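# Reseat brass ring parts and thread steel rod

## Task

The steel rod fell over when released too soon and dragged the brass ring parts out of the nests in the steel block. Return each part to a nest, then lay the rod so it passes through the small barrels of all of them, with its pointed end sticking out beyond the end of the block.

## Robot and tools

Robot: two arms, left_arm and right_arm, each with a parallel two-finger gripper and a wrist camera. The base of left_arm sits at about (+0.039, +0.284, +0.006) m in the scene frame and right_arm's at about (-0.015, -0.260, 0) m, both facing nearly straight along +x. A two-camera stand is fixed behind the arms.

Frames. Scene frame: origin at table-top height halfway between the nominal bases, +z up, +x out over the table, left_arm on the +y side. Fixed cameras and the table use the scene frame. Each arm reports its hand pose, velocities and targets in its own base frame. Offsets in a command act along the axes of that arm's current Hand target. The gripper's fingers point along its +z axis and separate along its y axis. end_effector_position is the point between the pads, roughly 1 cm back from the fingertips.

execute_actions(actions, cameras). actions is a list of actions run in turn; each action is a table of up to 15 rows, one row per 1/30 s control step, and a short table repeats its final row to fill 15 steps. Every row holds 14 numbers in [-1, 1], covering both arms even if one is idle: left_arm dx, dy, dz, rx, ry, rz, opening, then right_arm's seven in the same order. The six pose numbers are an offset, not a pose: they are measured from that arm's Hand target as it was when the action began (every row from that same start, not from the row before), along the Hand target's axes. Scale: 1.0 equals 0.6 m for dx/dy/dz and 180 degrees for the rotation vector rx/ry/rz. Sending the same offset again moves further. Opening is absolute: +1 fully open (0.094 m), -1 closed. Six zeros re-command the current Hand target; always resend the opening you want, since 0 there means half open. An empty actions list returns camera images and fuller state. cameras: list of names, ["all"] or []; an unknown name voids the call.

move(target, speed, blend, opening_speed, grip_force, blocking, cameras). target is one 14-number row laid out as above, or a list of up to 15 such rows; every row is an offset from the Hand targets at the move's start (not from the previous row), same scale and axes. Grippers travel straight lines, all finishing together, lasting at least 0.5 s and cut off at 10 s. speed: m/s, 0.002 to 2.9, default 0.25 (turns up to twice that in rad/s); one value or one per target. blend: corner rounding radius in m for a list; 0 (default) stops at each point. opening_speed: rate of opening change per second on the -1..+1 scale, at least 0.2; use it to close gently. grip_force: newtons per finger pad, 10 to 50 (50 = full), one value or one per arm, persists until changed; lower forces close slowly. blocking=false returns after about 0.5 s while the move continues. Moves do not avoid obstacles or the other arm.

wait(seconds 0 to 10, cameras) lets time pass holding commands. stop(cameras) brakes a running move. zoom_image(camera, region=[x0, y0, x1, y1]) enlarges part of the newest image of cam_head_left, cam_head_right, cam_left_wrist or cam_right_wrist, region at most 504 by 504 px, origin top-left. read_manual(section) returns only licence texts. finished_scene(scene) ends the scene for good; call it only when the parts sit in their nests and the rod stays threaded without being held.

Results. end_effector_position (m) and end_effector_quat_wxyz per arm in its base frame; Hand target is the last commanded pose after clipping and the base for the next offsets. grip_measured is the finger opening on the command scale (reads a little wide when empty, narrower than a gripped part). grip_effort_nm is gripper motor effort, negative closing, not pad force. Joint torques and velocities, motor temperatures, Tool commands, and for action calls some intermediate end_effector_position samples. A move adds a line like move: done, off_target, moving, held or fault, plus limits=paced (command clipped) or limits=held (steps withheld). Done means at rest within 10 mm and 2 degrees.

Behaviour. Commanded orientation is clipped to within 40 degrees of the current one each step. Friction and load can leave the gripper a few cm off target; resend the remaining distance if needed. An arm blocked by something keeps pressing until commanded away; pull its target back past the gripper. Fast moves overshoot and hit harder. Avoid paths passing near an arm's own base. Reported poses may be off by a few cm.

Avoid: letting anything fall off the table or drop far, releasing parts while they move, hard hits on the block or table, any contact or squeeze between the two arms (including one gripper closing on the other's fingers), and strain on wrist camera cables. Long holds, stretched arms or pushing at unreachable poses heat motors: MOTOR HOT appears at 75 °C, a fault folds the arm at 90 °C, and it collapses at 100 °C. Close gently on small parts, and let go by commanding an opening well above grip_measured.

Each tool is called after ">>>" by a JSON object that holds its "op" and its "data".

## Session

>>> {"op": "execute_actions", "data": {"actions": []}}

Scene clock: 0.00 s.
left_arm: end_effector_position=(+0.3827, +0.0489, +0.1744) grip_measured=+1.000 grip_effort_nm=n/a end_effector_quat_wxyz=(+0.549, -0.049, +0.805, +0.218) | right_arm: end_effector_position=(+0.3823, +0.0225, +0.1329) grip_measured=+1.000 grip_effort_nm=n/a end_effector_quat_wxyz=(+0.480, +0.031, +0.876, -0.031)
Joint positions: left_arm=[-0.111 1.258 0.537 0.366 -0.522 0.134 0.094] | right_arm=[0.158 1.284 0.622 0.079 0.218 0.112 0.094]
Joint velocities: within noise
Joint torques (N m): no reading
Motor temperatures (°C): left_arm=[21 18 21 21 19 22 21] | right_arm=[19 20 21 22 21 21 20]
Heat: left arm: 22 °C; right arm: 22 °C.
Hand target: left_arm +0.3833, +0.0492, +0.1792; +0.554, -0.052, +0.802, +0.218 | right_arm +0.3855, +0.0224, +0.1427; +0.492, +0.034, +0.870, -0.030
Tool commands: left_gripper/opening=+1.0 right_gripper/opening=+1.0
camera_calibration:
cam_left_wrist: T_world_to_cam=[[0.325047, -0.896247, -0.301804, -0.0272358], [-0.711512, -0.0215401, -0.702343, 0.433336], [0.622972, 0.443032, -0.644692, -0.0560881], [0, 0, 0, 1]] pos_world=[0.352118, 0.00977289, 0.259971]
cam_right_wrist: T_world_to_cam=[[-0.0904839, -0.995672, 0.0212075, 0.053946], [-0.842754, 0.065206, -0.534335, 0.430598], [0.53064, -0.0662214, -0.845007, -0.0011231], [0, 0, 0, 1]] pos_world=[0.368366, 0.0255605, 0.227991]

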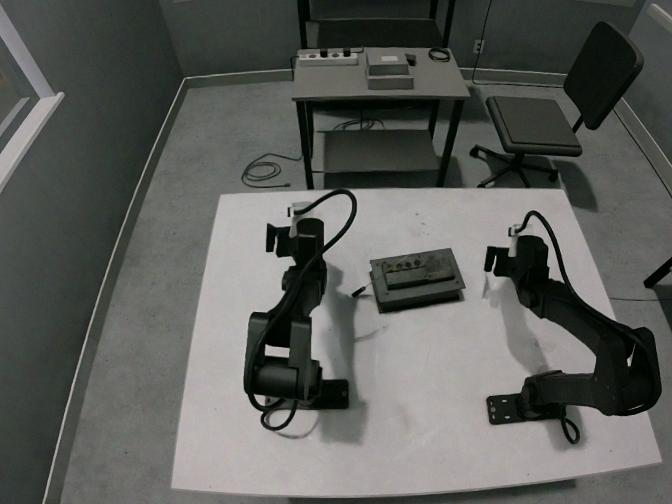

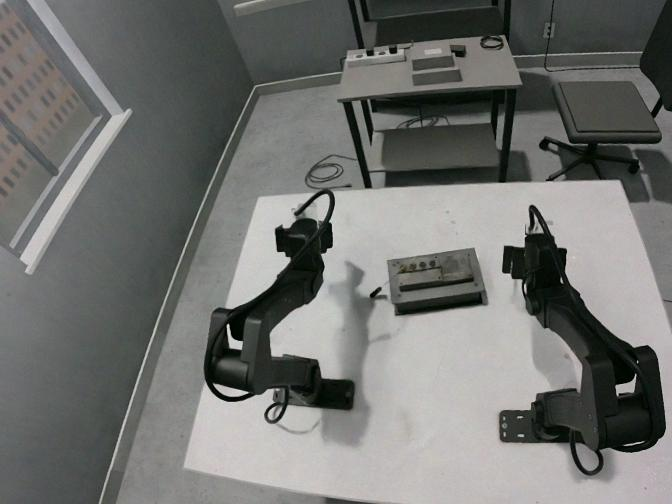

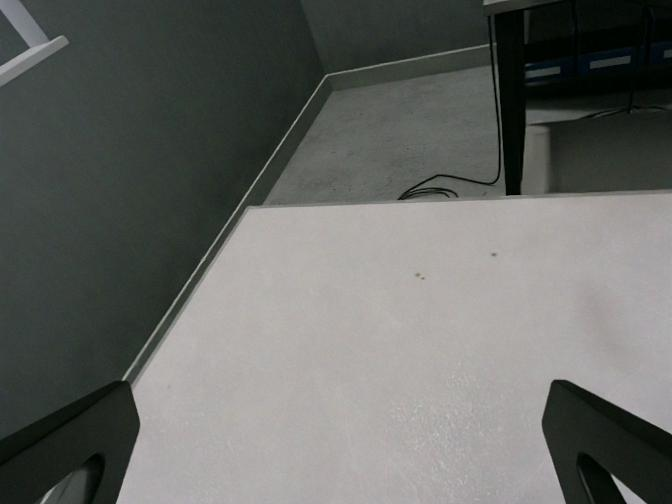

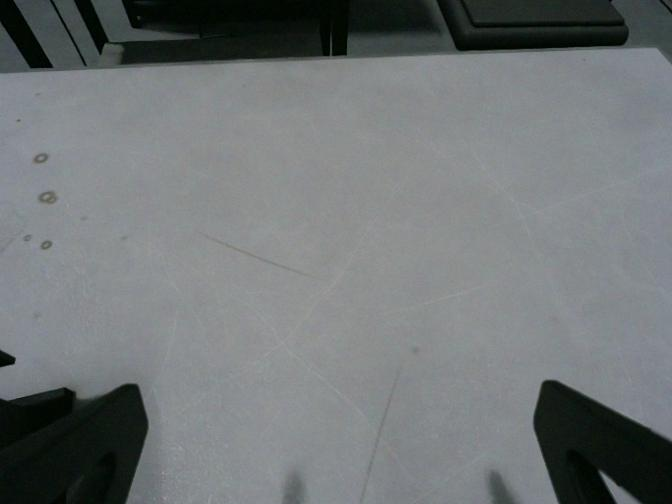

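>>> {"op": "zoom_image", "data": {"camera": "cam_head_right", "region": [355, 225, 505, 335]}}

>>> {"op": "zoom_image", "data": {"camera": "cam_head_left", "region": [340, 230, 480, 330]}}

Scaled by 3.360 from the camera's 672x504 image, which has a finer 960x720 frame.

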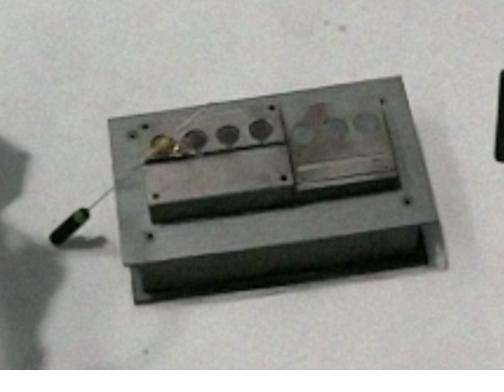

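Scaled by 3.600 from the camera's 672x504 image, which has a finer 960x720 frame.

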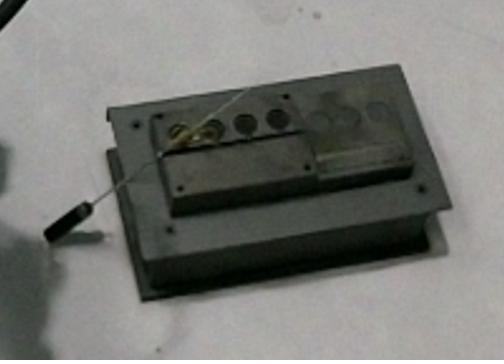

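>>> {"op": "move", "data": {"target": [-0.0617,-0.1985,-0.3487,0.4554,0.1249,0.3436,0.0, 0.0781,0.2792,-0.2608,-0.2278,-0.0598,-0.1024,-0.9], "speed": 0.25, "cameras": ["cam_left_wrist","cam_right_wrist"]}}

Scene clock: 21.13 s.
left_arm: end_effector_position=(+0.2575, -0.1444, +0.2373) grip_measured=+0.001 grip_effort_nm=-0.07 end_effector_quat_wxyz=(+0.134, +0.642, +0.747, -0.104) | right_arm: end_effector_position=(+0.2445, +0.2015, +0.1727) grip_measured=-0.897 grip_effort_nm=-0.12 end_effector_quat_wxyz=(+0.526, -0.276, +0.782, +0.187)
Joint positions: left_arm=[-0.338 1.545 1.685 -1.531 0.291 1.055 0.047] | right_arm=[0.691 0.798 0.395 0.018 0.009 0.005 0.005]
Joint torques (N m): left_arm=[-0.4 -4.75 6.23 0.79 0.31 0.1] | right_arm=[0.46 -2.36 6.6 2.17 -0.07 -0.04]
Heat: left arm: 24 °C; right arm: 26 °C.
Hand target: left_arm +0.2551, -0.1490, +0.2394; +0.131, +0.649, +0.741, -0.115 | right_arm +0.2428, +0.2040, +0.1798; +0.539, -0.279, +0.771, +0.195
Off the commanded pose: left_arm 0.006 m, 2 deg | right_arm 0.008 m, 2 deg.
move: done
camera_calibration:
cam_left_wrist: T_world_to_cam=[[-0.987878, -0.153033, -0.0260208, 0.239115], [-0.15469, 0.984483, 0.0828533, 0.199778], [0.0129377, 0.0858742, -0.996222, 0.337112], [0, 0, 0, 1]] pos_world=[0.262758, -0.189034, 0.325508]
cam_right_wrist: T_world_to_cam=[[0.625844, -0.779925, -0.00593444, 0.00500136], [-0.575087, -0.456307, -0.679014, 0.388738], [0.526872, 0.42837, -0.734102, -0.000471305], [0, 0, 0, 1]] pos_world=[0.220677, 0.181487, 0.263642]
Images, in order (width x height): cam_left_wrist 672x504, cam_right_wrist 672x504.

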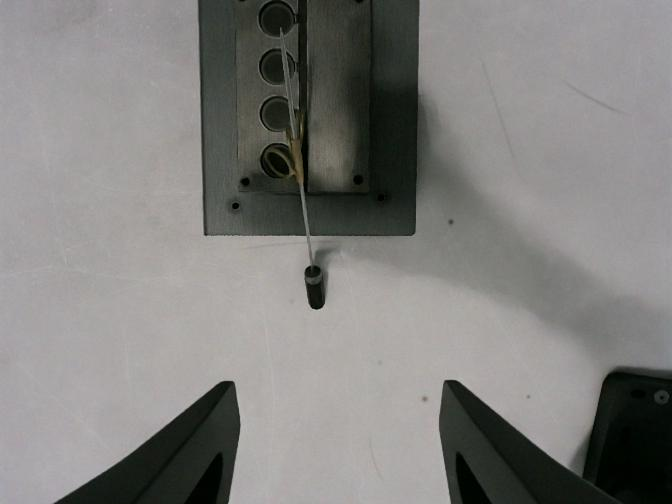

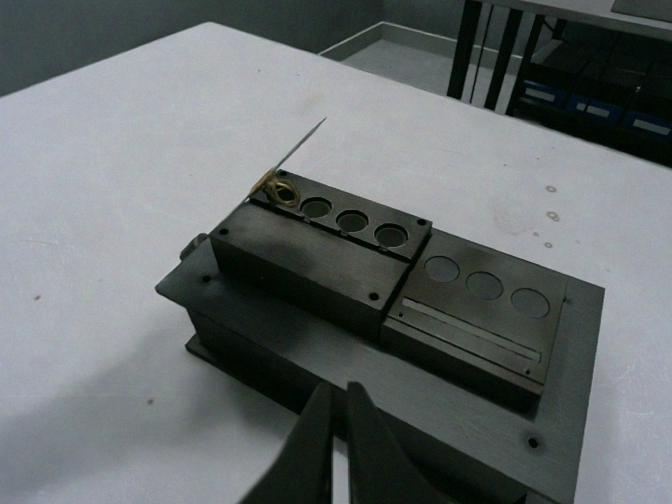

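>>> {"op": "zoom_image", "data": {"camera": "cam_left_wrist", "region": [190, 0, 430, 330]}}

>>> {"op": "zoom_image", "data": {"camera": "cam_right_wrist", "region": [160, 100, 440, 330]}}

>>> {"op": "zoom_image", "data": {"camera": "cam_left_wrist", "region": [250, 90, 340, 210]}}

>>> {"op": "zoom_image", "data": {"camera": "cam_right_wrist", "region": [240, 150, 330, 230]}}

Scaled by 1.527 from the camera's 672x504 image, which has a finer 960x720 frame.

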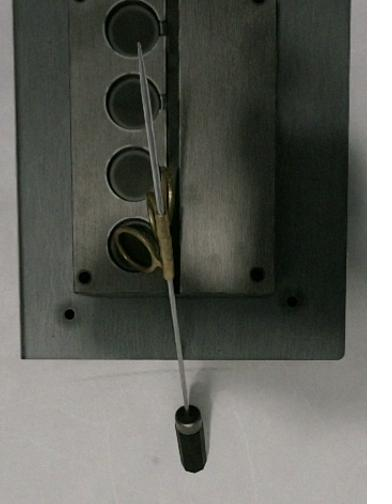

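Scaled by 1.800 from the camera's 672x504 image, which has a finer 960x720 frame.

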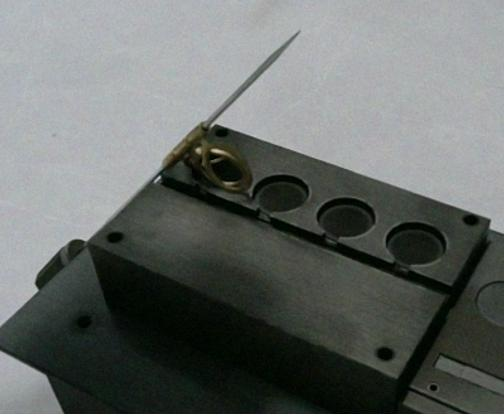

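Scaled by 4.200 from the camera's 672x504 image, which has a finer 960x720 frame.

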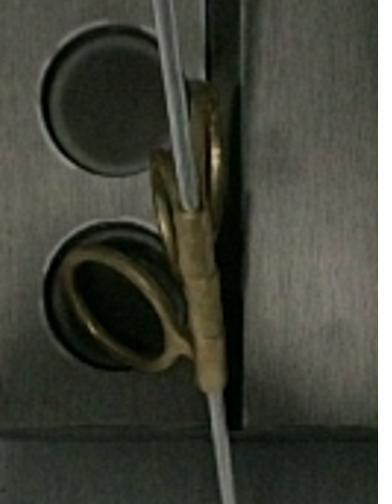

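Scaled by 5.600 from the camera's 672x504 image, which has a finer 960x720 frame.

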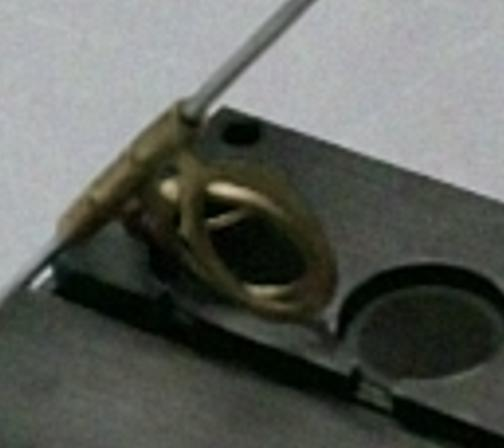

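>>> {"op": "move", "data": {"target": [0.2002,0.0348,0.2632,-0.0103,-0.2210,-0.0117,0.0, 0.0194,0.0114,0.0636,0,0,0,-0.9], "speed": 0.15, "cameras": ["cam_left_wrist","cam_right_wrist"]}}

Scene clock: 49.43 s.
left_arm: end_effector_position=(+0.2655, -0.0868, +0.0496) grip_measured=+0.001 grip_effort_nm=-0.07 end_effector_quat_wxyz=(+0.369, +0.558, +0.673, -0.314) | right_arm: end_effector_position=(+0.2625, +0.2272, +0.1539) grip_measured=-0.897 grip_effort_nm=-0.12 end_effector_quat_wxyz=(+0.532, -0.282, +0.775, +0.190)
Joint positions: left_arm=[0.257 1.743 0.795 -0.756 1.007 1.716 0.047] | right_arm=[0.728 1.018 0.375 0.273 0.033 0.007 0.005]
Joint torques (N m): left_arm=[0.4 -5.22 3.43 0.48 0.72 0.13] | right_arm=[0.54 -1.47 6.28 2.27 0.06 0.08]
Motor temperatures (°C): left_arm=[21 19 23 23 19 22 21] | right_arm=[19 21 22 29 21 21 20]
Heat: left arm: 23 °C; right arm: 29 °C.
Hand target: left_arm +0.2681, -0.0880, +0.0498; +0.384, +0.555, +0.665, -0.319 | right_arm +0.2629, +0.2296, +0.1558; +0.539, -0.279, +0.771, +0.195
Off the commanded pose: left_arm 0.003 m, 2 deg | right_arm 0.003 m, 1 deg.
move: done
camera_calibration:
cam_left_wrist: T_world_to_cam=[[-0.982881, -0.184206, 0.00365217, 0.245428], [-0.155198, 0.817094, -0.555222, 0.177129], [0.0992913, -0.546284, -0.831694, 0.059138], [0, 0, 0, 1]] pos_world=[0.262845, -0.0672151, 0.146634]
cam_right_wrist: T_world_to_cam=[[0.636405, -0.771353, 0.0015519, 0.00785549], [-0.557409, -0.461279, -0.690301, 0.396281], [0.533182, 0.438446, -0.72352, -0.0402948], [0, 0, 0, 1]] pos_world=[0.237376, 0.206523, 0.244387]
Images, in order (width x height): cam_left_wrist 672x504, cam_right_wrist 672x504.

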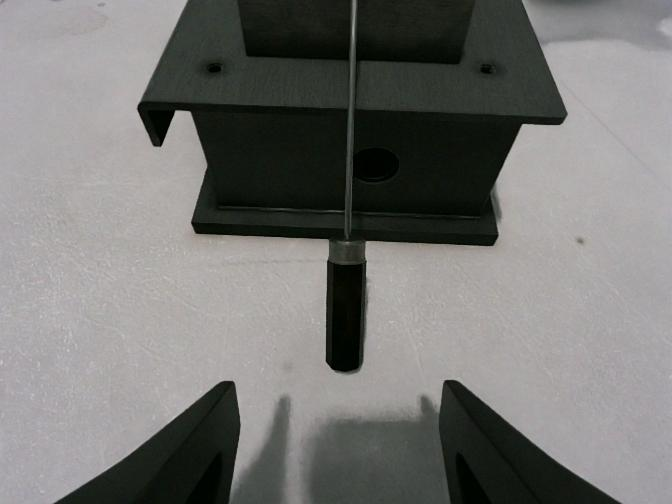

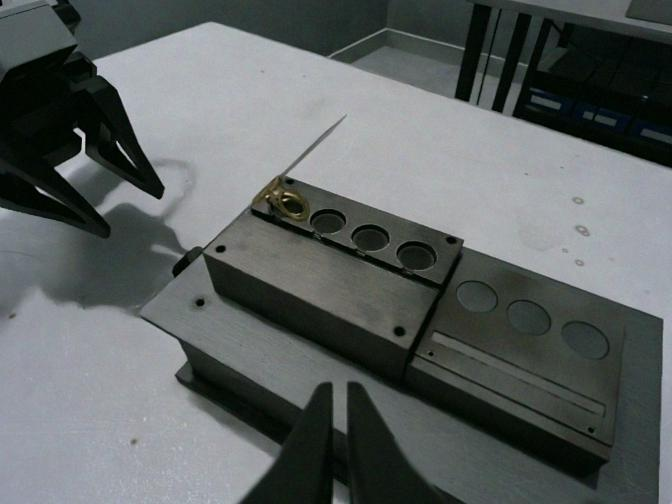

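>>> {"op": "execute_actions", "data": {"actions": []}}

>>> {"op": "zoom_image", "data": {"camera": "cam_right_wrist", "region": [240, 150, 360, 240]}}

>>> {"op": "zoom_image", "data": {"camera": "cam_left_wrist", "region": [220, 100, 460, 400]}}

Scene clock: 52.33 s.
left_arm: end_effector_position=(+0.2655, -0.0868, +0.0497) grip_measured=+0.001 grip_effort_nm=-0.07 end_effector_quat_wxyz=(+0.370, +0.559, +0.673, -0.314) | right_arm: end_effector_position=(+0.2625, +0.2272, +0.1539) grip_measured=-0.897 grip_effort_nm=-0.12 end_effector_quat_wxyz=(+0.532, -0.282, +0.775, +0.190)
Joint positions: left_arm=[0.257 1.743 0.795 -0.756 1.007 1.716 0.047] | right_arm=[0.728 1.018 0.375 0.273 0.033 0.007 0.005]
Joint velocities: within noise
Joint torques (N m): left_arm=[0.49 -5.18 3.45 0.52 0.73 0.15] | right_arm=[0.54 -1.46 6.31 2.26 0.05 0.08]
Motor temperatures (°C): left_arm=[21 19 23 22 20 22 21] | right_arm=[19 21 22 29 21 21 20]
Heat: left arm: 23 °C; right arm: 29 °C.
Hand target: left_arm +0.2681, -0.0880, +0.0499; +0.384, +0.555, +0.665, -0.319 | right_arm +0.2629, +0.2296, +0.1558; +0.539, -0.279, +0.771, +0.195
Tool commands: left_gripper/opening=+0.0 right_gripper/opening=-0.9
Off the commanded pose: left_arm 0.003 m, 2 deg | right_arm 0.003 m, 1 deg.
camera_calibration:
cam_left_wrist: T_world_to_cam=[[-0.98295, -0.183849, 0.00298622, 0.245567], [-0.154504, 0.817037, -0.555499, 0.177038], [0.099688, -0.546489, -0.831512, 0.0590767], [0, 0, 0, 1]] pos_world=[0.262844, -0.0672148, 0.146734]
cam_right_wrist: T_world_to_cam=[[0.636405, -0.771353, 0.0015519, 0.00785549], [-0.557409, -0.461279, -0.690301, 0.396281], [0.533182, 0.438446, -0.72352, -0.0402948], [0, 0, 0, 1]] pos_world=[0.237376, 0.206523, 0.244387]

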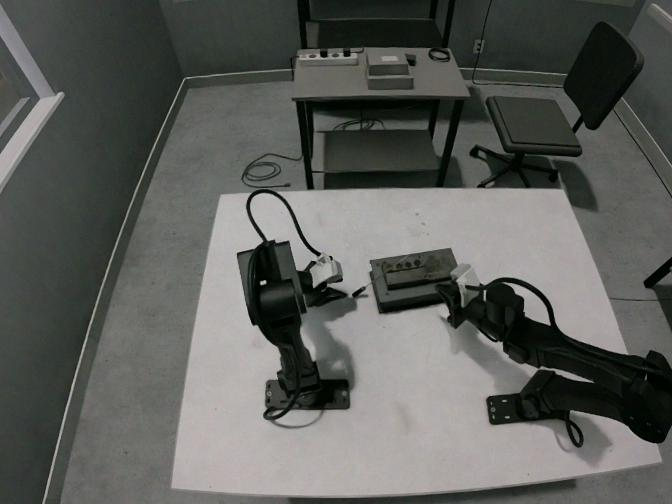

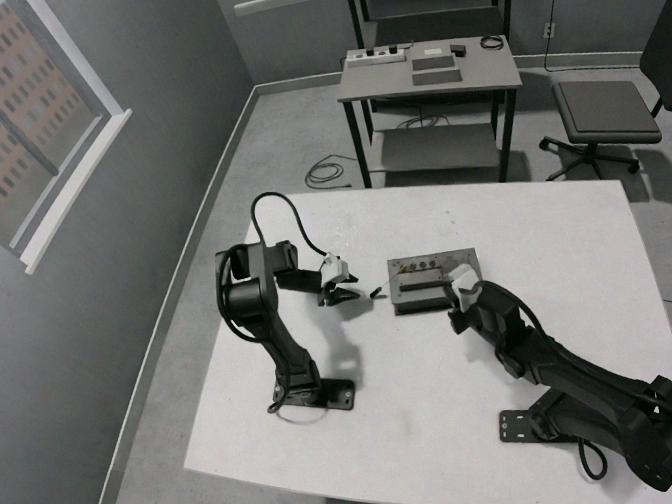

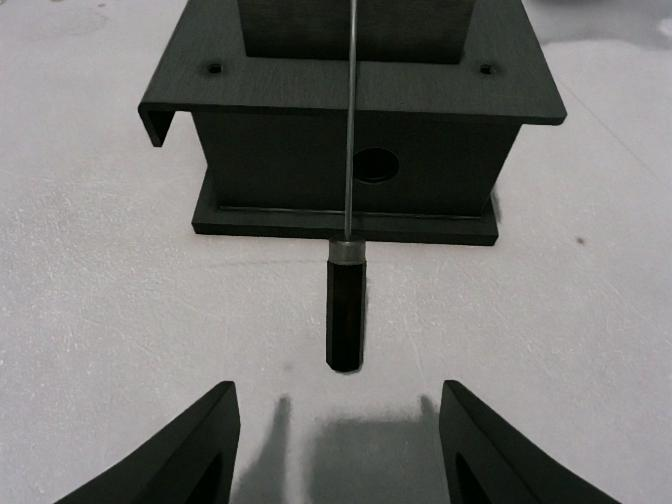

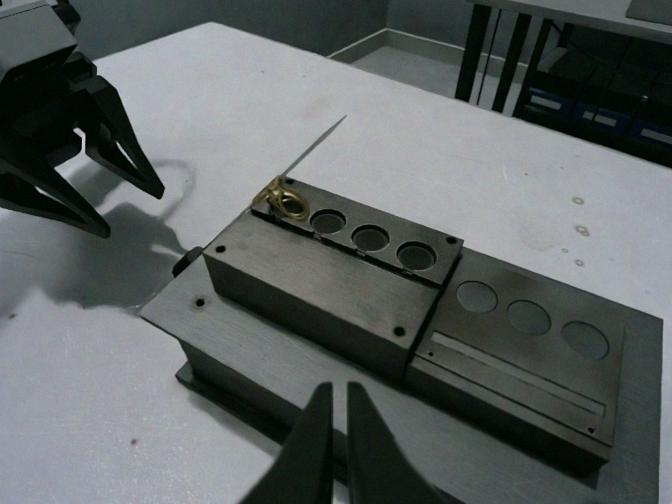

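Scaled by 4.200 from the camera's 672x504 image, which has a finer 960x720 frame.

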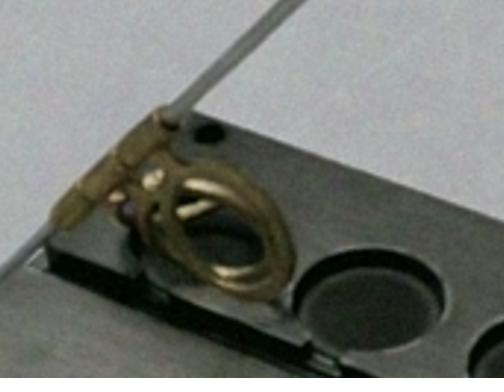

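Scaled by 1.680 from the camera's 672x504 image, which has a finer 960x720 frame.

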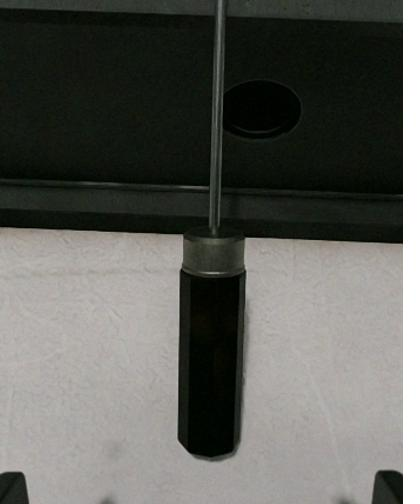

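>>> {"op": "zoom_image", "data": {"camera": "cam_right_wrist", "region": [245, 168, 315, 228]}}

>>> {"op": "zoom_image", "data": {"camera": "cam_left_wrist", "region": [290, 0, 410, 90]}}

Scaled by 7.200 from the camera's 672x504 image, which has a finer 960x720 frame.

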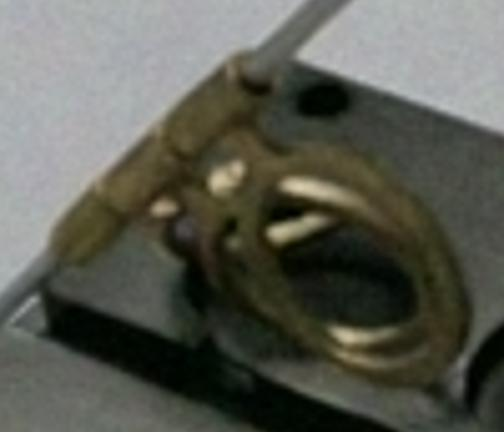

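Scaled by 4.200 from the camera's 672x504 image, which has a finer 960x720 frame.

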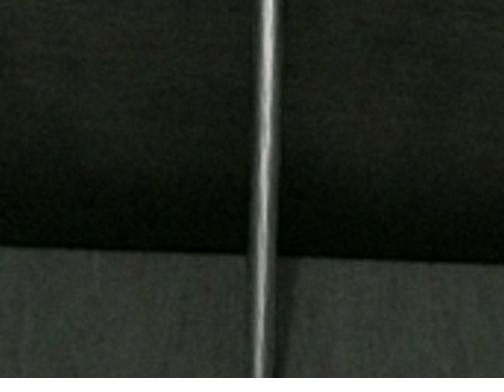

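>>> {"op": "move", "data": {"target": [0.0033, -0.0055, 0.0583, 0, 0, 0, 0.0, 0, 0, 0, 0, 0, 0, -0.9], "speed": 0.12, "cameras": ["cam_left_wrist", "cam_right_wrist"]}}

>>> {"op": "zoom_image", "data": {"camera": "cam_left_wrist", "region": [200, 150, 480, 430]}}

Scene clock: 60.77 s.
left_arm: end_effector_position=(+0.2716, -0.1126, +0.0295) grip_measured=+0.001 grip_effort_nm=-0.07 end_effector_quat_wxyz=(+0.376, +0.559, +0.671, -0.308) | right_arm: end_effector_position=(+0.2626, +0.2272, +0.1540) grip_measured=-0.897 grip_effort_nm=-0.12 end_effector_quat_wxyz=(+0.532, -0.282, +0.775, +0.190)
Joint positions: left_arm=[0.151 1.756 0.7 -0.454 1.015 1.506 0.047] | right_arm=[0.728 1.018 0.375 0.273 0.033 0.007 0.005]
Joint torques (N m): left_arm=[-0.55 -5.98 2.81 0.84 0.71 -0.07] | right_arm=[0.55 -1.44 6.31 2.26 0.06 0.08]
Heat: left arm: 22 °C; right arm: 30 °C.
Hand target: left_arm +0.2702, -0.1174, +0.0306; +0.384, +0.555, +0.665, -0.319 | right_arm +0.2629, +0.2296, +0.1559; +0.539, -0.279, +0.771, +0.195
Off the commanded pose: left_arm 0.005 m, 2 deg | right_arm 0.003 m, 1 deg.
move: done
camera_calibration:
cam_left_wrist: T_world_to_cam=[[-0.981803, -0.189406, -0.0137118, 0.246438], [-0.149679, 0.816265, -0.557949, 0.186464], [0.116871, -0.545744, -0.829762, 0.0229343], [0, 0, 0, 1]] pos_world=[0.267183, -0.0930112, 0.126447]
cam_right_wrist: T_world_to_cam=[[0.636404, -0.771354, 0.00151341, 0.00786531], [-0.557208, -0.461078, -0.690599, 0.396265], [0.533394, 0.438657, -0.723237, -0.0404574], [0, 0, 0, 1]] pos_world=[0.237376, 0.206523, 0.244388]
Images, in order (width x height): cam_left_wrist 672x504, cam_right_wrist 672x504.

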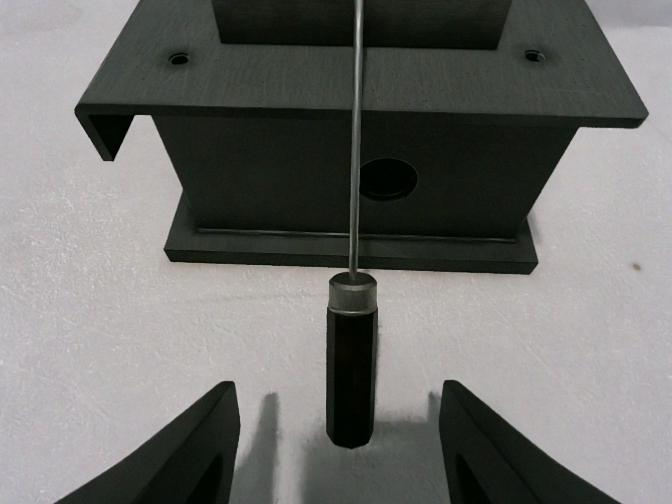

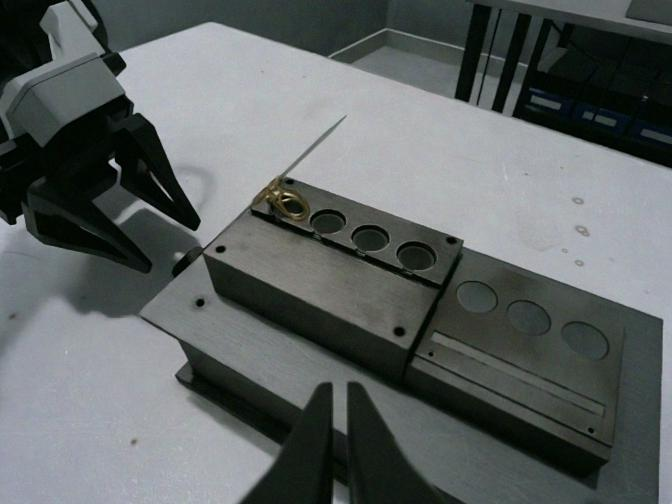

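Scaled by 1.800 from the camera's 672x504 image, which has a finer 960x720 frame.

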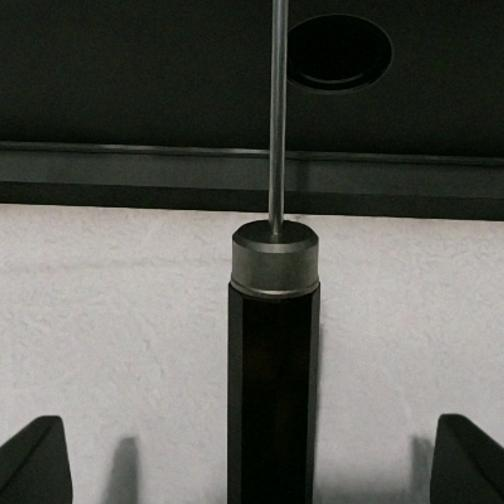

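>>> {"op": "move", "data": {"target": [0, -0.010, 0.0250, 0, 0, 0, 0.0, 0, 0, 0, 0, 0, 0, -0.9], "speed": 0.08, "cameras": ["cam_left_wrist"]}}

Scene clock: 63.37 s.
left_arm: end_effector_position=(+0.2681, -0.1272, +0.0211) grip_measured=+0.001 grip_effort_nm=-0.07 end_effector_quat_wxyz=(+0.377, +0.557, +0.672, -0.312) | right_arm: end_effector_position=(+0.2626, +0.2272, +0.1540) grip_measured=-0.897 grip_effort_nm=-0.12 end_effector_quat_wxyz=(+0.532, -0.282, +0.775, +0.190)
Joint positions: left_arm=[0.095 1.756 0.641 -0.308 1.015 1.397 0.047] | right_arm=[0.728 1.018 0.375 0.273 0.033 0.007 0.005]
Joint torques (N m): left_arm=[-0.66 -6.24 2.89 1.08 0.65 -0.09] | right_arm=[0.54 -1.46 6.32 2.26 0.06 0.08]
Heat: left arm: 22 °C; right arm: 30 °C.
Hand target: left_arm +0.2667, -0.1312, +0.0231; +0.384, +0.555, +0.665, -0.319 | right_arm +0.2629, +0.2296, +0.1559; +0.539, -0.279, +0.771, +0.195
Off the commanded pose: left_arm 0.005 m, 1 deg | right_arm 0.003 m, 1 deg.
move: done
camera_calibration:
cam_left_wrist: T_world_to_cam=[[-0.981568, -0.190965, -0.0075692, 0.239686], [-0.153691, 0.81228, -0.562655, 0.193848], [0.113596, -0.551121, -0.826657, 0.00851955], [0, 0, 0, 1]] pos_world=[0.264093, -0.106992, 0.117927]
Images, in order (width x height): cam_left_wrist 672x504.

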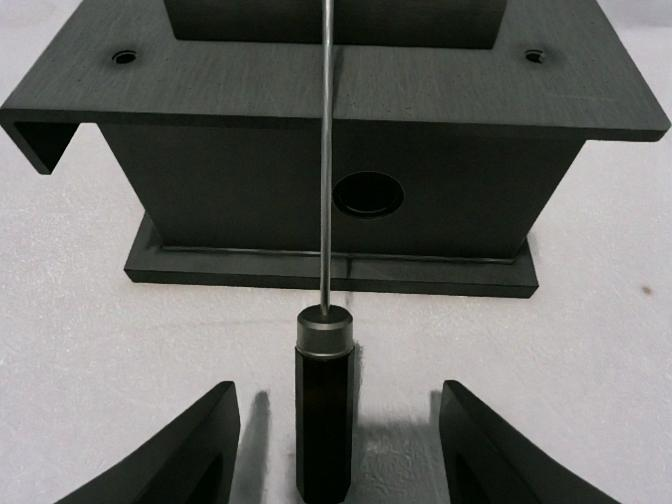

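>>> {"op": "move", "data": {"target": [0, 0.0075, 0.0140, 0, 0, 0, 0.0, 0, 0, 0, 0, 0, 0, -0.9], "speed": 0.06, "cameras": ["cam_left_wrist", "cam_right_wrist"]}}

Scene clock: 65.30 s.
left_arm: end_effector_position=(+0.2748, -0.1339, +0.0211) grip_measured=+0.001 grip_effort_nm=-0.07 end_effector_quat_wxyz=(+0.383, +0.558, +0.668, -0.309) | right_arm: end_effector_position=(+0.2626, +0.2272, +0.1540) grip_measured=-0.897 grip_effort_nm=-0.12 end_effector_quat_wxyz=(+0.532, -0.282, +0.775, +0.190)
Joint positions: left_arm=[0.068 1.764 0.641 -0.239 1.015 1.343 0.047] | right_arm=[0.728 1.018 0.375 0.273 0.033 0.007 0.005]
Joint torques (N m): left_arm=[-0.5 -5.03 3.07 1.14 0.58 -0.08] | right_arm=[0.53 -1.46 6.32 2.26 0.05 0.09]
Heat: left arm: 22 °C; right arm: 30 °C.
Hand target: left_arm +0.2724, -0.1375, +0.0189; +0.384, +0.555, +0.665, -0.319 | right_arm +0.2629, +0.2296, +0.1559; +0.539, -0.279, +0.771, +0.195
Off the commanded pose: left_arm 0.005 m, 1 deg | right_arm 0.003 m, 1 deg.
move: done
camera_calibration:
cam_left_wrist: T_world_to_cam=[[-0.981303, -0.191296, -0.021219, 0.245127], [-0.145625, 0.810031, -0.568017, 0.197994], [0.125847, -0.554307, -0.822743, 0.00019582], [0, 0, 0, 1]] pos_world=[0.269352, -0.113381, 0.117827]
cam_right_wrist: T_world_to_cam=[[0.636404, -0.771354, 0.00151341, 0.00786531], [-0.557208, -0.461078, -0.690599, 0.396265], [0.533394, 0.438657, -0.723237, -0.0404574], [0, 0, 0, 1]] pos_world=[0.237376, 0.206523, 0.244388]
Images, in order (width x height): cam_left_wrist 672x504, cam_right_wrist 672x504.

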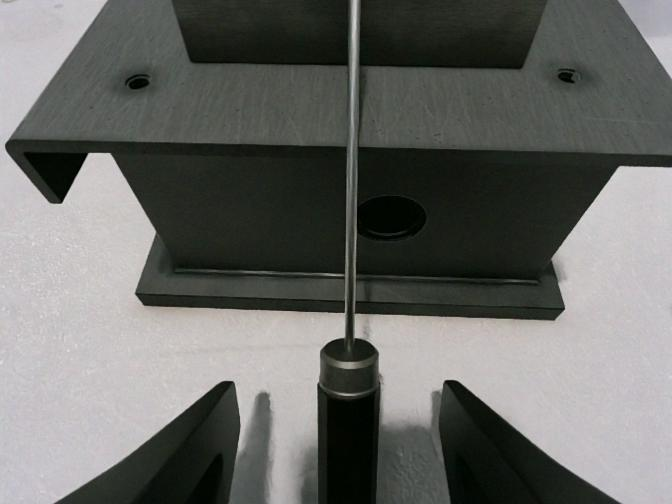

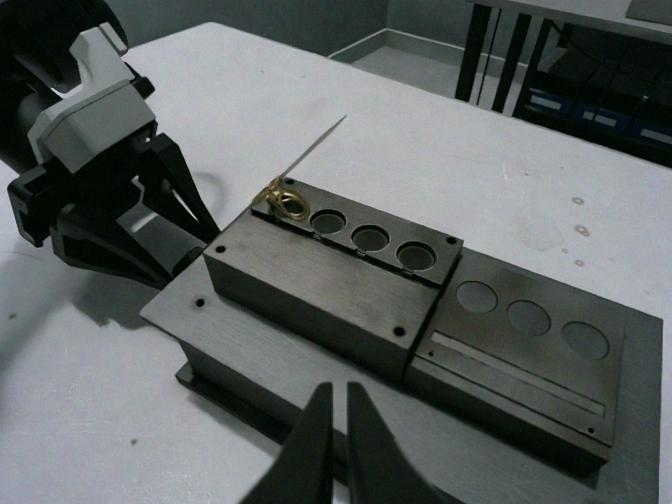

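>>> {"op": "move", "data": {"target": [0, -0.0045, 0.0060, 0, 0, 0, 0.0, 0, 0, 0, 0, 0, 0, -0.9], "speed": 0.05, "cameras": ["cam_left_wrist"]}}

Scene clock: 68.27 s.
left_arm: end_effector_position=(+0.2732, -0.1377, +0.0193) grip_measured=+0.001 grip_effort_nm=-0.07 end_effector_quat_wxyz=(+0.383, +0.558, +0.668, -0.310) | right_arm: end_effector_position=(+0.2626, +0.2272, +0.1540) grip_measured=-0.897 grip_effort_nm=-0.12 end_effector_quat_wxyz=(+0.532, -0.282, +0.775, +0.190)
Joint positions: left_arm=[0.053 1.764 0.625 -0.201 1.014 1.316 0.047] | right_arm=[0.728 1.018 0.375 0.273 0.033 0.007 0.005]
Joint torques (N m): left_arm=[-0.54 -5.44 2.7 1.23 0.56 -0.11] | right_arm=[0.53 -1.46 6.3 2.26 0.06 0.08]
Heat: left arm: 23 °C; right arm: 30 °C.
Hand target: left_arm +0.2703, -0.1411, +0.0170; +0.384, +0.555, +0.665, -0.319 | right_arm +0.2629, +0.2296, +0.1559; +0.539, -0.279, +0.771, +0.195
Off the commanded pose: left_arm 0.005 m, 1 deg | right_arm 0.003 m, 1 deg.
move: done
camera_calibration:
cam_left_wrist: T_world_to_cam=[[-0.981366, -0.191071, -0.0202893, 0.242884], [-0.145625, 0.808497, -0.570199, 0.199595], [0.125352, -0.556619, -0.821256, -0.00343084], [0, 0, 0, 1]] pos_world=[0.267854, -0.116874, 0.115919]
Images, in order (width x height): cam_left_wrist 672x504.

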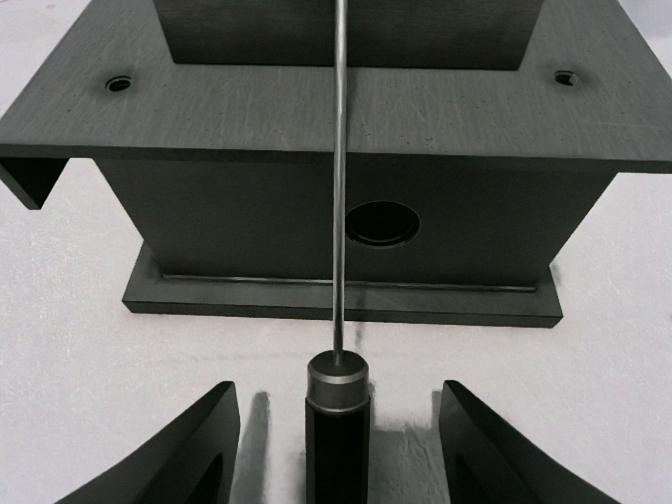

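>>> {"op": "move", "data": {"target": [0, 0, 0, 0, 0, 0, -0.70, 0, 0, 0, 0, 0, 0, -0.9], "speed": 0.05, "opening_speed": 0.4, "grip_force": [40, 15], "cameras": ["cam_left_wrist", "cam_right_wrist"]}}

Scene clock: 70.87 s.
left_arm: end_effector_position=(+0.2734, -0.1377, +0.0193) grip_measured=-0.697 grip_effort_nm=-0.15 end_effector_quat_wxyz=(+0.383, +0.558, +0.668, -0.310) | right_arm: end_effector_position=(+0.2626, +0.2272, +0.1540) grip_measured=-0.897 grip_effort_nm=-0.12 end_effector_quat_wxyz=(+0.532, -0.282, +0.775, +0.190)
Joint positions: left_arm=[0.053 1.764 0.625 -0.2 1.014 1.315 0.014] | right_arm=[0.728 1.018 0.375 0.273 0.033 0.007 0.005]
Joint torques (N m): left_arm=[-0.59 -5.37 2.74 1.25 0.59 -0.1] | right_arm=[0.53 -1.48 6.31 2.26 0.06 0.08]
Heat: left arm: 23 °C; right arm: 30 °C.
Hand target: left_arm +0.2703, -0.1411, +0.0171; +0.384, +0.555, +0.665, -0.319 | right_arm +0.2629, +0.2296, +0.1559; +0.539, -0.279, +0.771, +0.195
Off the commanded pose: left_arm 0.005 m, 1 deg | right_arm 0.003 m, 1 deg.
grip_force (N): 40, 15
move: done
camera_calibration:
cam_left_wrist: T_world_to_cam=[[-0.98123, -0.191752, -0.020476, 0.242984], [-0.146108, 0.808532, -0.570026, 0.199738], [0.125859, -0.556334, -0.821372, -0.0035442], [0, 0, 0, 1]] pos_world=[0.268052, -0.116874, 0.11592]
cam_right_wrist: T_world_to_cam=[[0.636404, -0.771354, 0.00151341, 0.00786531], [-0.557208, -0.461078, -0.690599, 0.396265], [0.533394, 0.438657, -0.723237, -0.0404574], [0, 0, 0, 1]] pos_world=[0.237376, 0.206523, 0.244388]
Images, in order (width x height): cam_left_wrist 672x504, cam_right_wrist 672x504.

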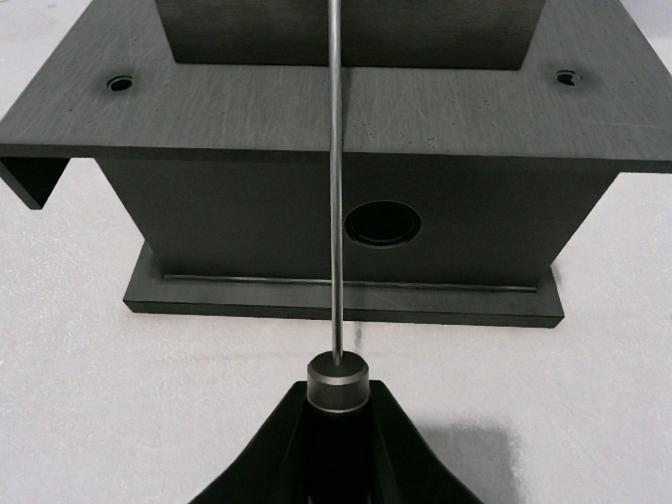

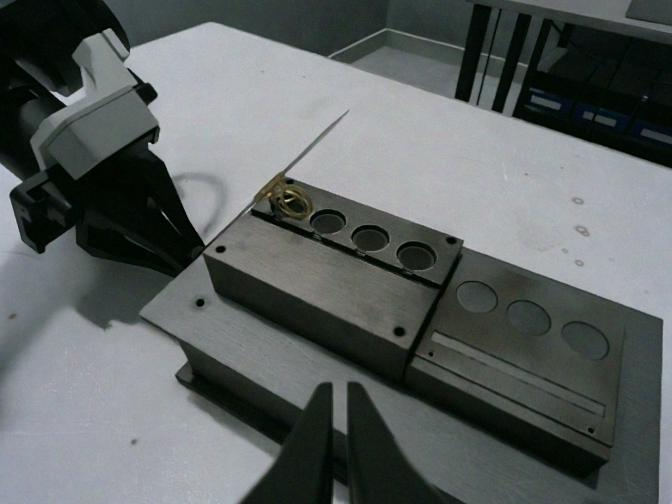

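>>> {"op": "move", "data": {"target": [0, 0, 0, 0, 0, 0, -0.95, 0, 0, 0, 0, 0, 0, -0.9], "speed": 0.05, "opening_speed": 0.2, "grip_force": [40, 15], "cameras": ["cam_left_wrist", "cam_right_wrist"]}}

>>> {"op": "zoom_image", "data": {"camera": "cam_right_wrist", "region": [245, 158, 345, 238]}}

Scene clock: 72.97 s.
left_arm: end_effector_position=(+0.2734, -0.1376, +0.0192) grip_measured=-0.726 grip_effort_nm=-0.84 end_effector_quat_wxyz=(+0.383, +0.558, +0.668, -0.309) | right_arm: end_effector_position=(+0.2626, +0.2272, +0.1540) grip_measured=-0.897 grip_effort_nm=-0.12 end_effector_quat_wxyz=(+0.532, -0.282, +0.775, +0.190)
Joint positions: left_arm=[0.053 1.764 0.625 -0.2 1.013 1.315 0.013] | right_arm=[0.728 1.018 0.375 0.273 0.033 0.007 0.005]
Joint torques (N m): left_arm=[-0.53 -5.48 2.93 1.23 0.57 -0.13] | right_arm=[0.54 -1.44 6.31 2.26 0.07 0.08]
Heat: left arm: 23 °C; right arm: 30 °C.
Hand target: left_arm +0.2703, -0.1411, +0.0171; +0.384, +0.555, +0.665, -0.319 | right_arm +0.2629, +0.2296, +0.1558; +0.539, -0.279, +0.771, +0.195
Off the commanded pose: left_arm 0.005 m, 1 deg | right_arm 0.003 m, 1 deg.
grip_force (N): 40, 15
move: done
camera_calibration:
cam_left_wrist: T_world_to_cam=[[-0.981218, -0.191798, -0.0206236, 0.242989], [-0.146114, 0.808762, -0.569697, 0.199673], [0.125946, -0.555983, -0.821596, -0.00358242], [0, 0, 0, 1]] pos_world=[0.268052, -0.116875, 0.115821]
cam_right_wrist: T_world_to_cam=[[0.636404, -0.771354, 0.00151341, 0.00786531], [-0.557208, -0.461078, -0.690599, 0.396265], [0.533394, 0.438657, -0.723237, -0.0404574], [0, 0, 0, 1]] pos_world=[0.237376, 0.206523, 0.244388]
Images, in order (width x height): cam_left_wrist 672x504, cam_right_wrist 672x504.

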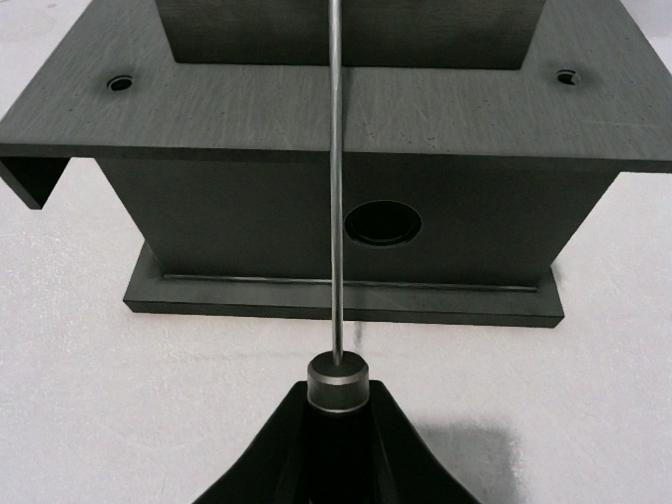

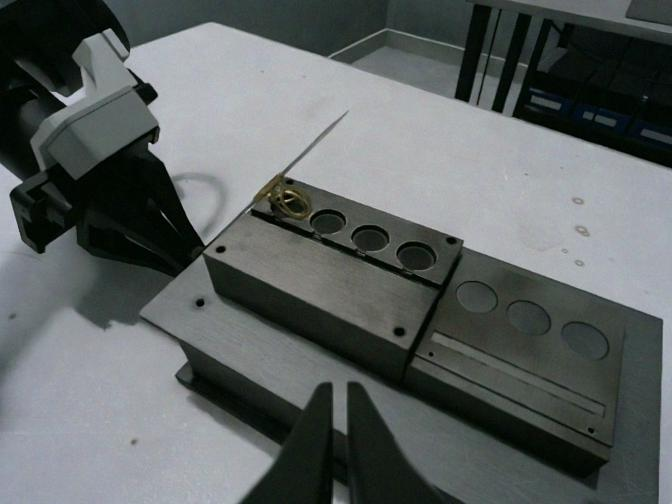

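Scaled by 5.040 from the camera's 672x504 image, which has a finer 960x720 frame.

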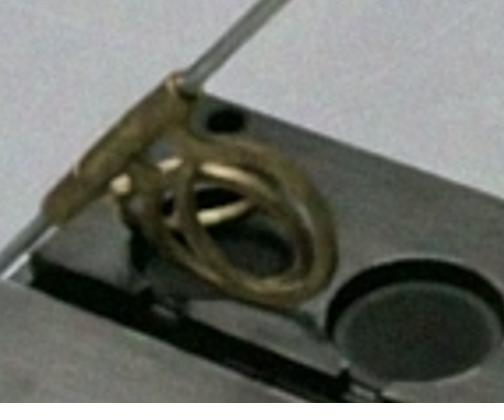

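>>> {"op": "move", "data": {"target": [0, 0, 0, 0, 0, 0, -0.95, 0.0251, 0.0077, 0.0713, 0, 0, 0, -0.9], "speed": 0.1, "cameras": ["cam_right_wrist"]}}

>>> {"op": "zoom_image", "data": {"camera": "cam_right_wrist", "region": [200, 100, 360, 220]}}

Scene clock: 103.77 s.
left_arm: end_effector_position=(+0.2734, -0.1376, +0.0192) grip_measured=-0.726 grip_effort_nm=-0.84 end_effector_quat_wxyz=(+0.383, +0.558, +0.668, -0.309) | right_arm: end_effector_position=(+0.2830, +0.2497, +0.1175) grip_measured=-0.897 grip_effort_nm=-0.12 end_effector_quat_wxyz=(+0.525, -0.285, +0.780, +0.187)
Joint positions: left_arm=[0.053 1.764 0.625 -0.2 1.013 1.315 0.013] | right_arm=[0.743 1.308 0.375 0.544 0.048 0.011 0.005]
Joint torques (N m): left_arm=[-0.51 -5.31 2.7 1.2 0.55 -0.09] | right_arm=[0.54 -2.99 7.2 2.27 0.05 0.09]
Heat: left arm: 23 °C; right arm: 32 °C.
Hand target: left_arm +0.2703, -0.1411, +0.0171; +0.384, +0.555, +0.665, -0.319 | right_arm +0.2868, +0.2555, +0.1270; +0.539, -0.279, +0.771, +0.195
Off the commanded pose: left_arm 0.005 m, 1 deg | right_arm 0.012 m, 2 deg.
grip_force (N): 40, 15
move: off_target (right_arm)
camera_calibration:
cam_right_wrist: T_world_to_cam=[[0.636479, -0.771286, 0.00350761, 0.011874], [-0.566442, -0.470515, -0.676579, 0.39621], [0.523486, 0.428642, -0.736361, -0.0807858], [0, 0, 0, 1]] pos_world=[0.259162, 0.230209, 0.208538]
Images, in order (width x height): cam_right_wrist 672x504.

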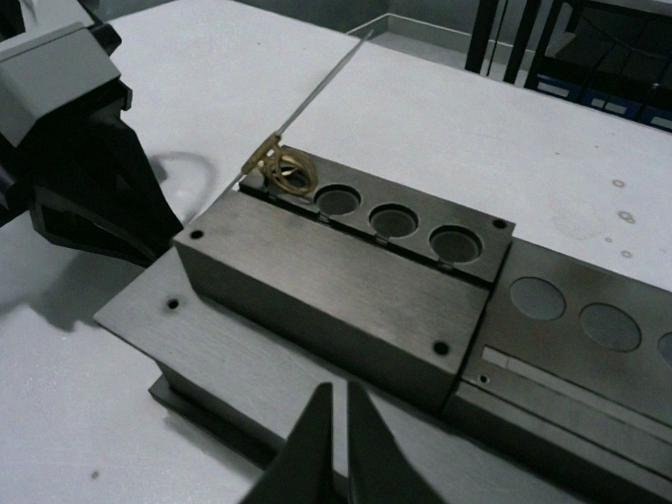

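Scaled by 3.150 from the camera's 672x504 image, which has a finer 960x720 frame.

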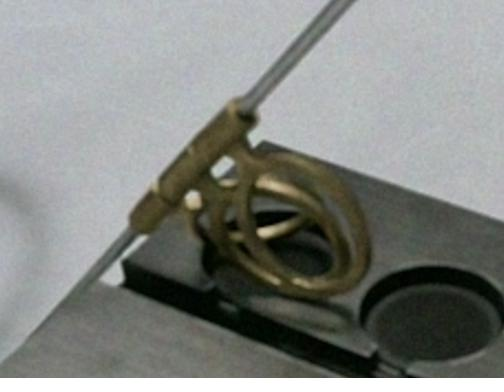

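>>> {"op": "zoom_image", "data": {"camera": "cam_right_wrist", "region": [235, 125, 305, 185]}}

>>> {"op": "zoom_image", "data": {"camera": "cam_right_wrist", "region": [255, 140, 325, 200]}}

Scaled by 7.200 from the camera's 672x504 image, which has a finer 960x720 frame.

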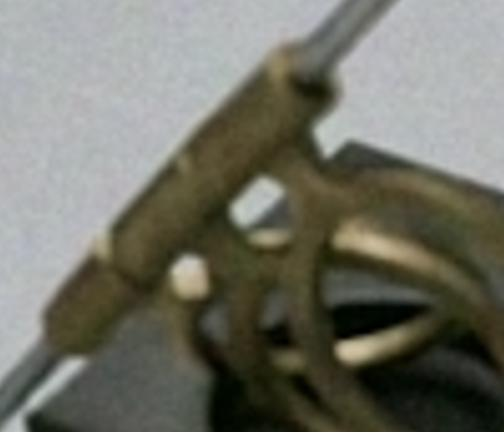

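Scaled by 7.200 from the camera's 672x504 image, which has a finer 960x720 frame.

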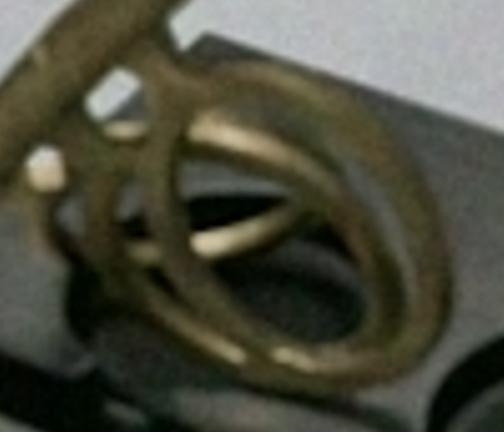

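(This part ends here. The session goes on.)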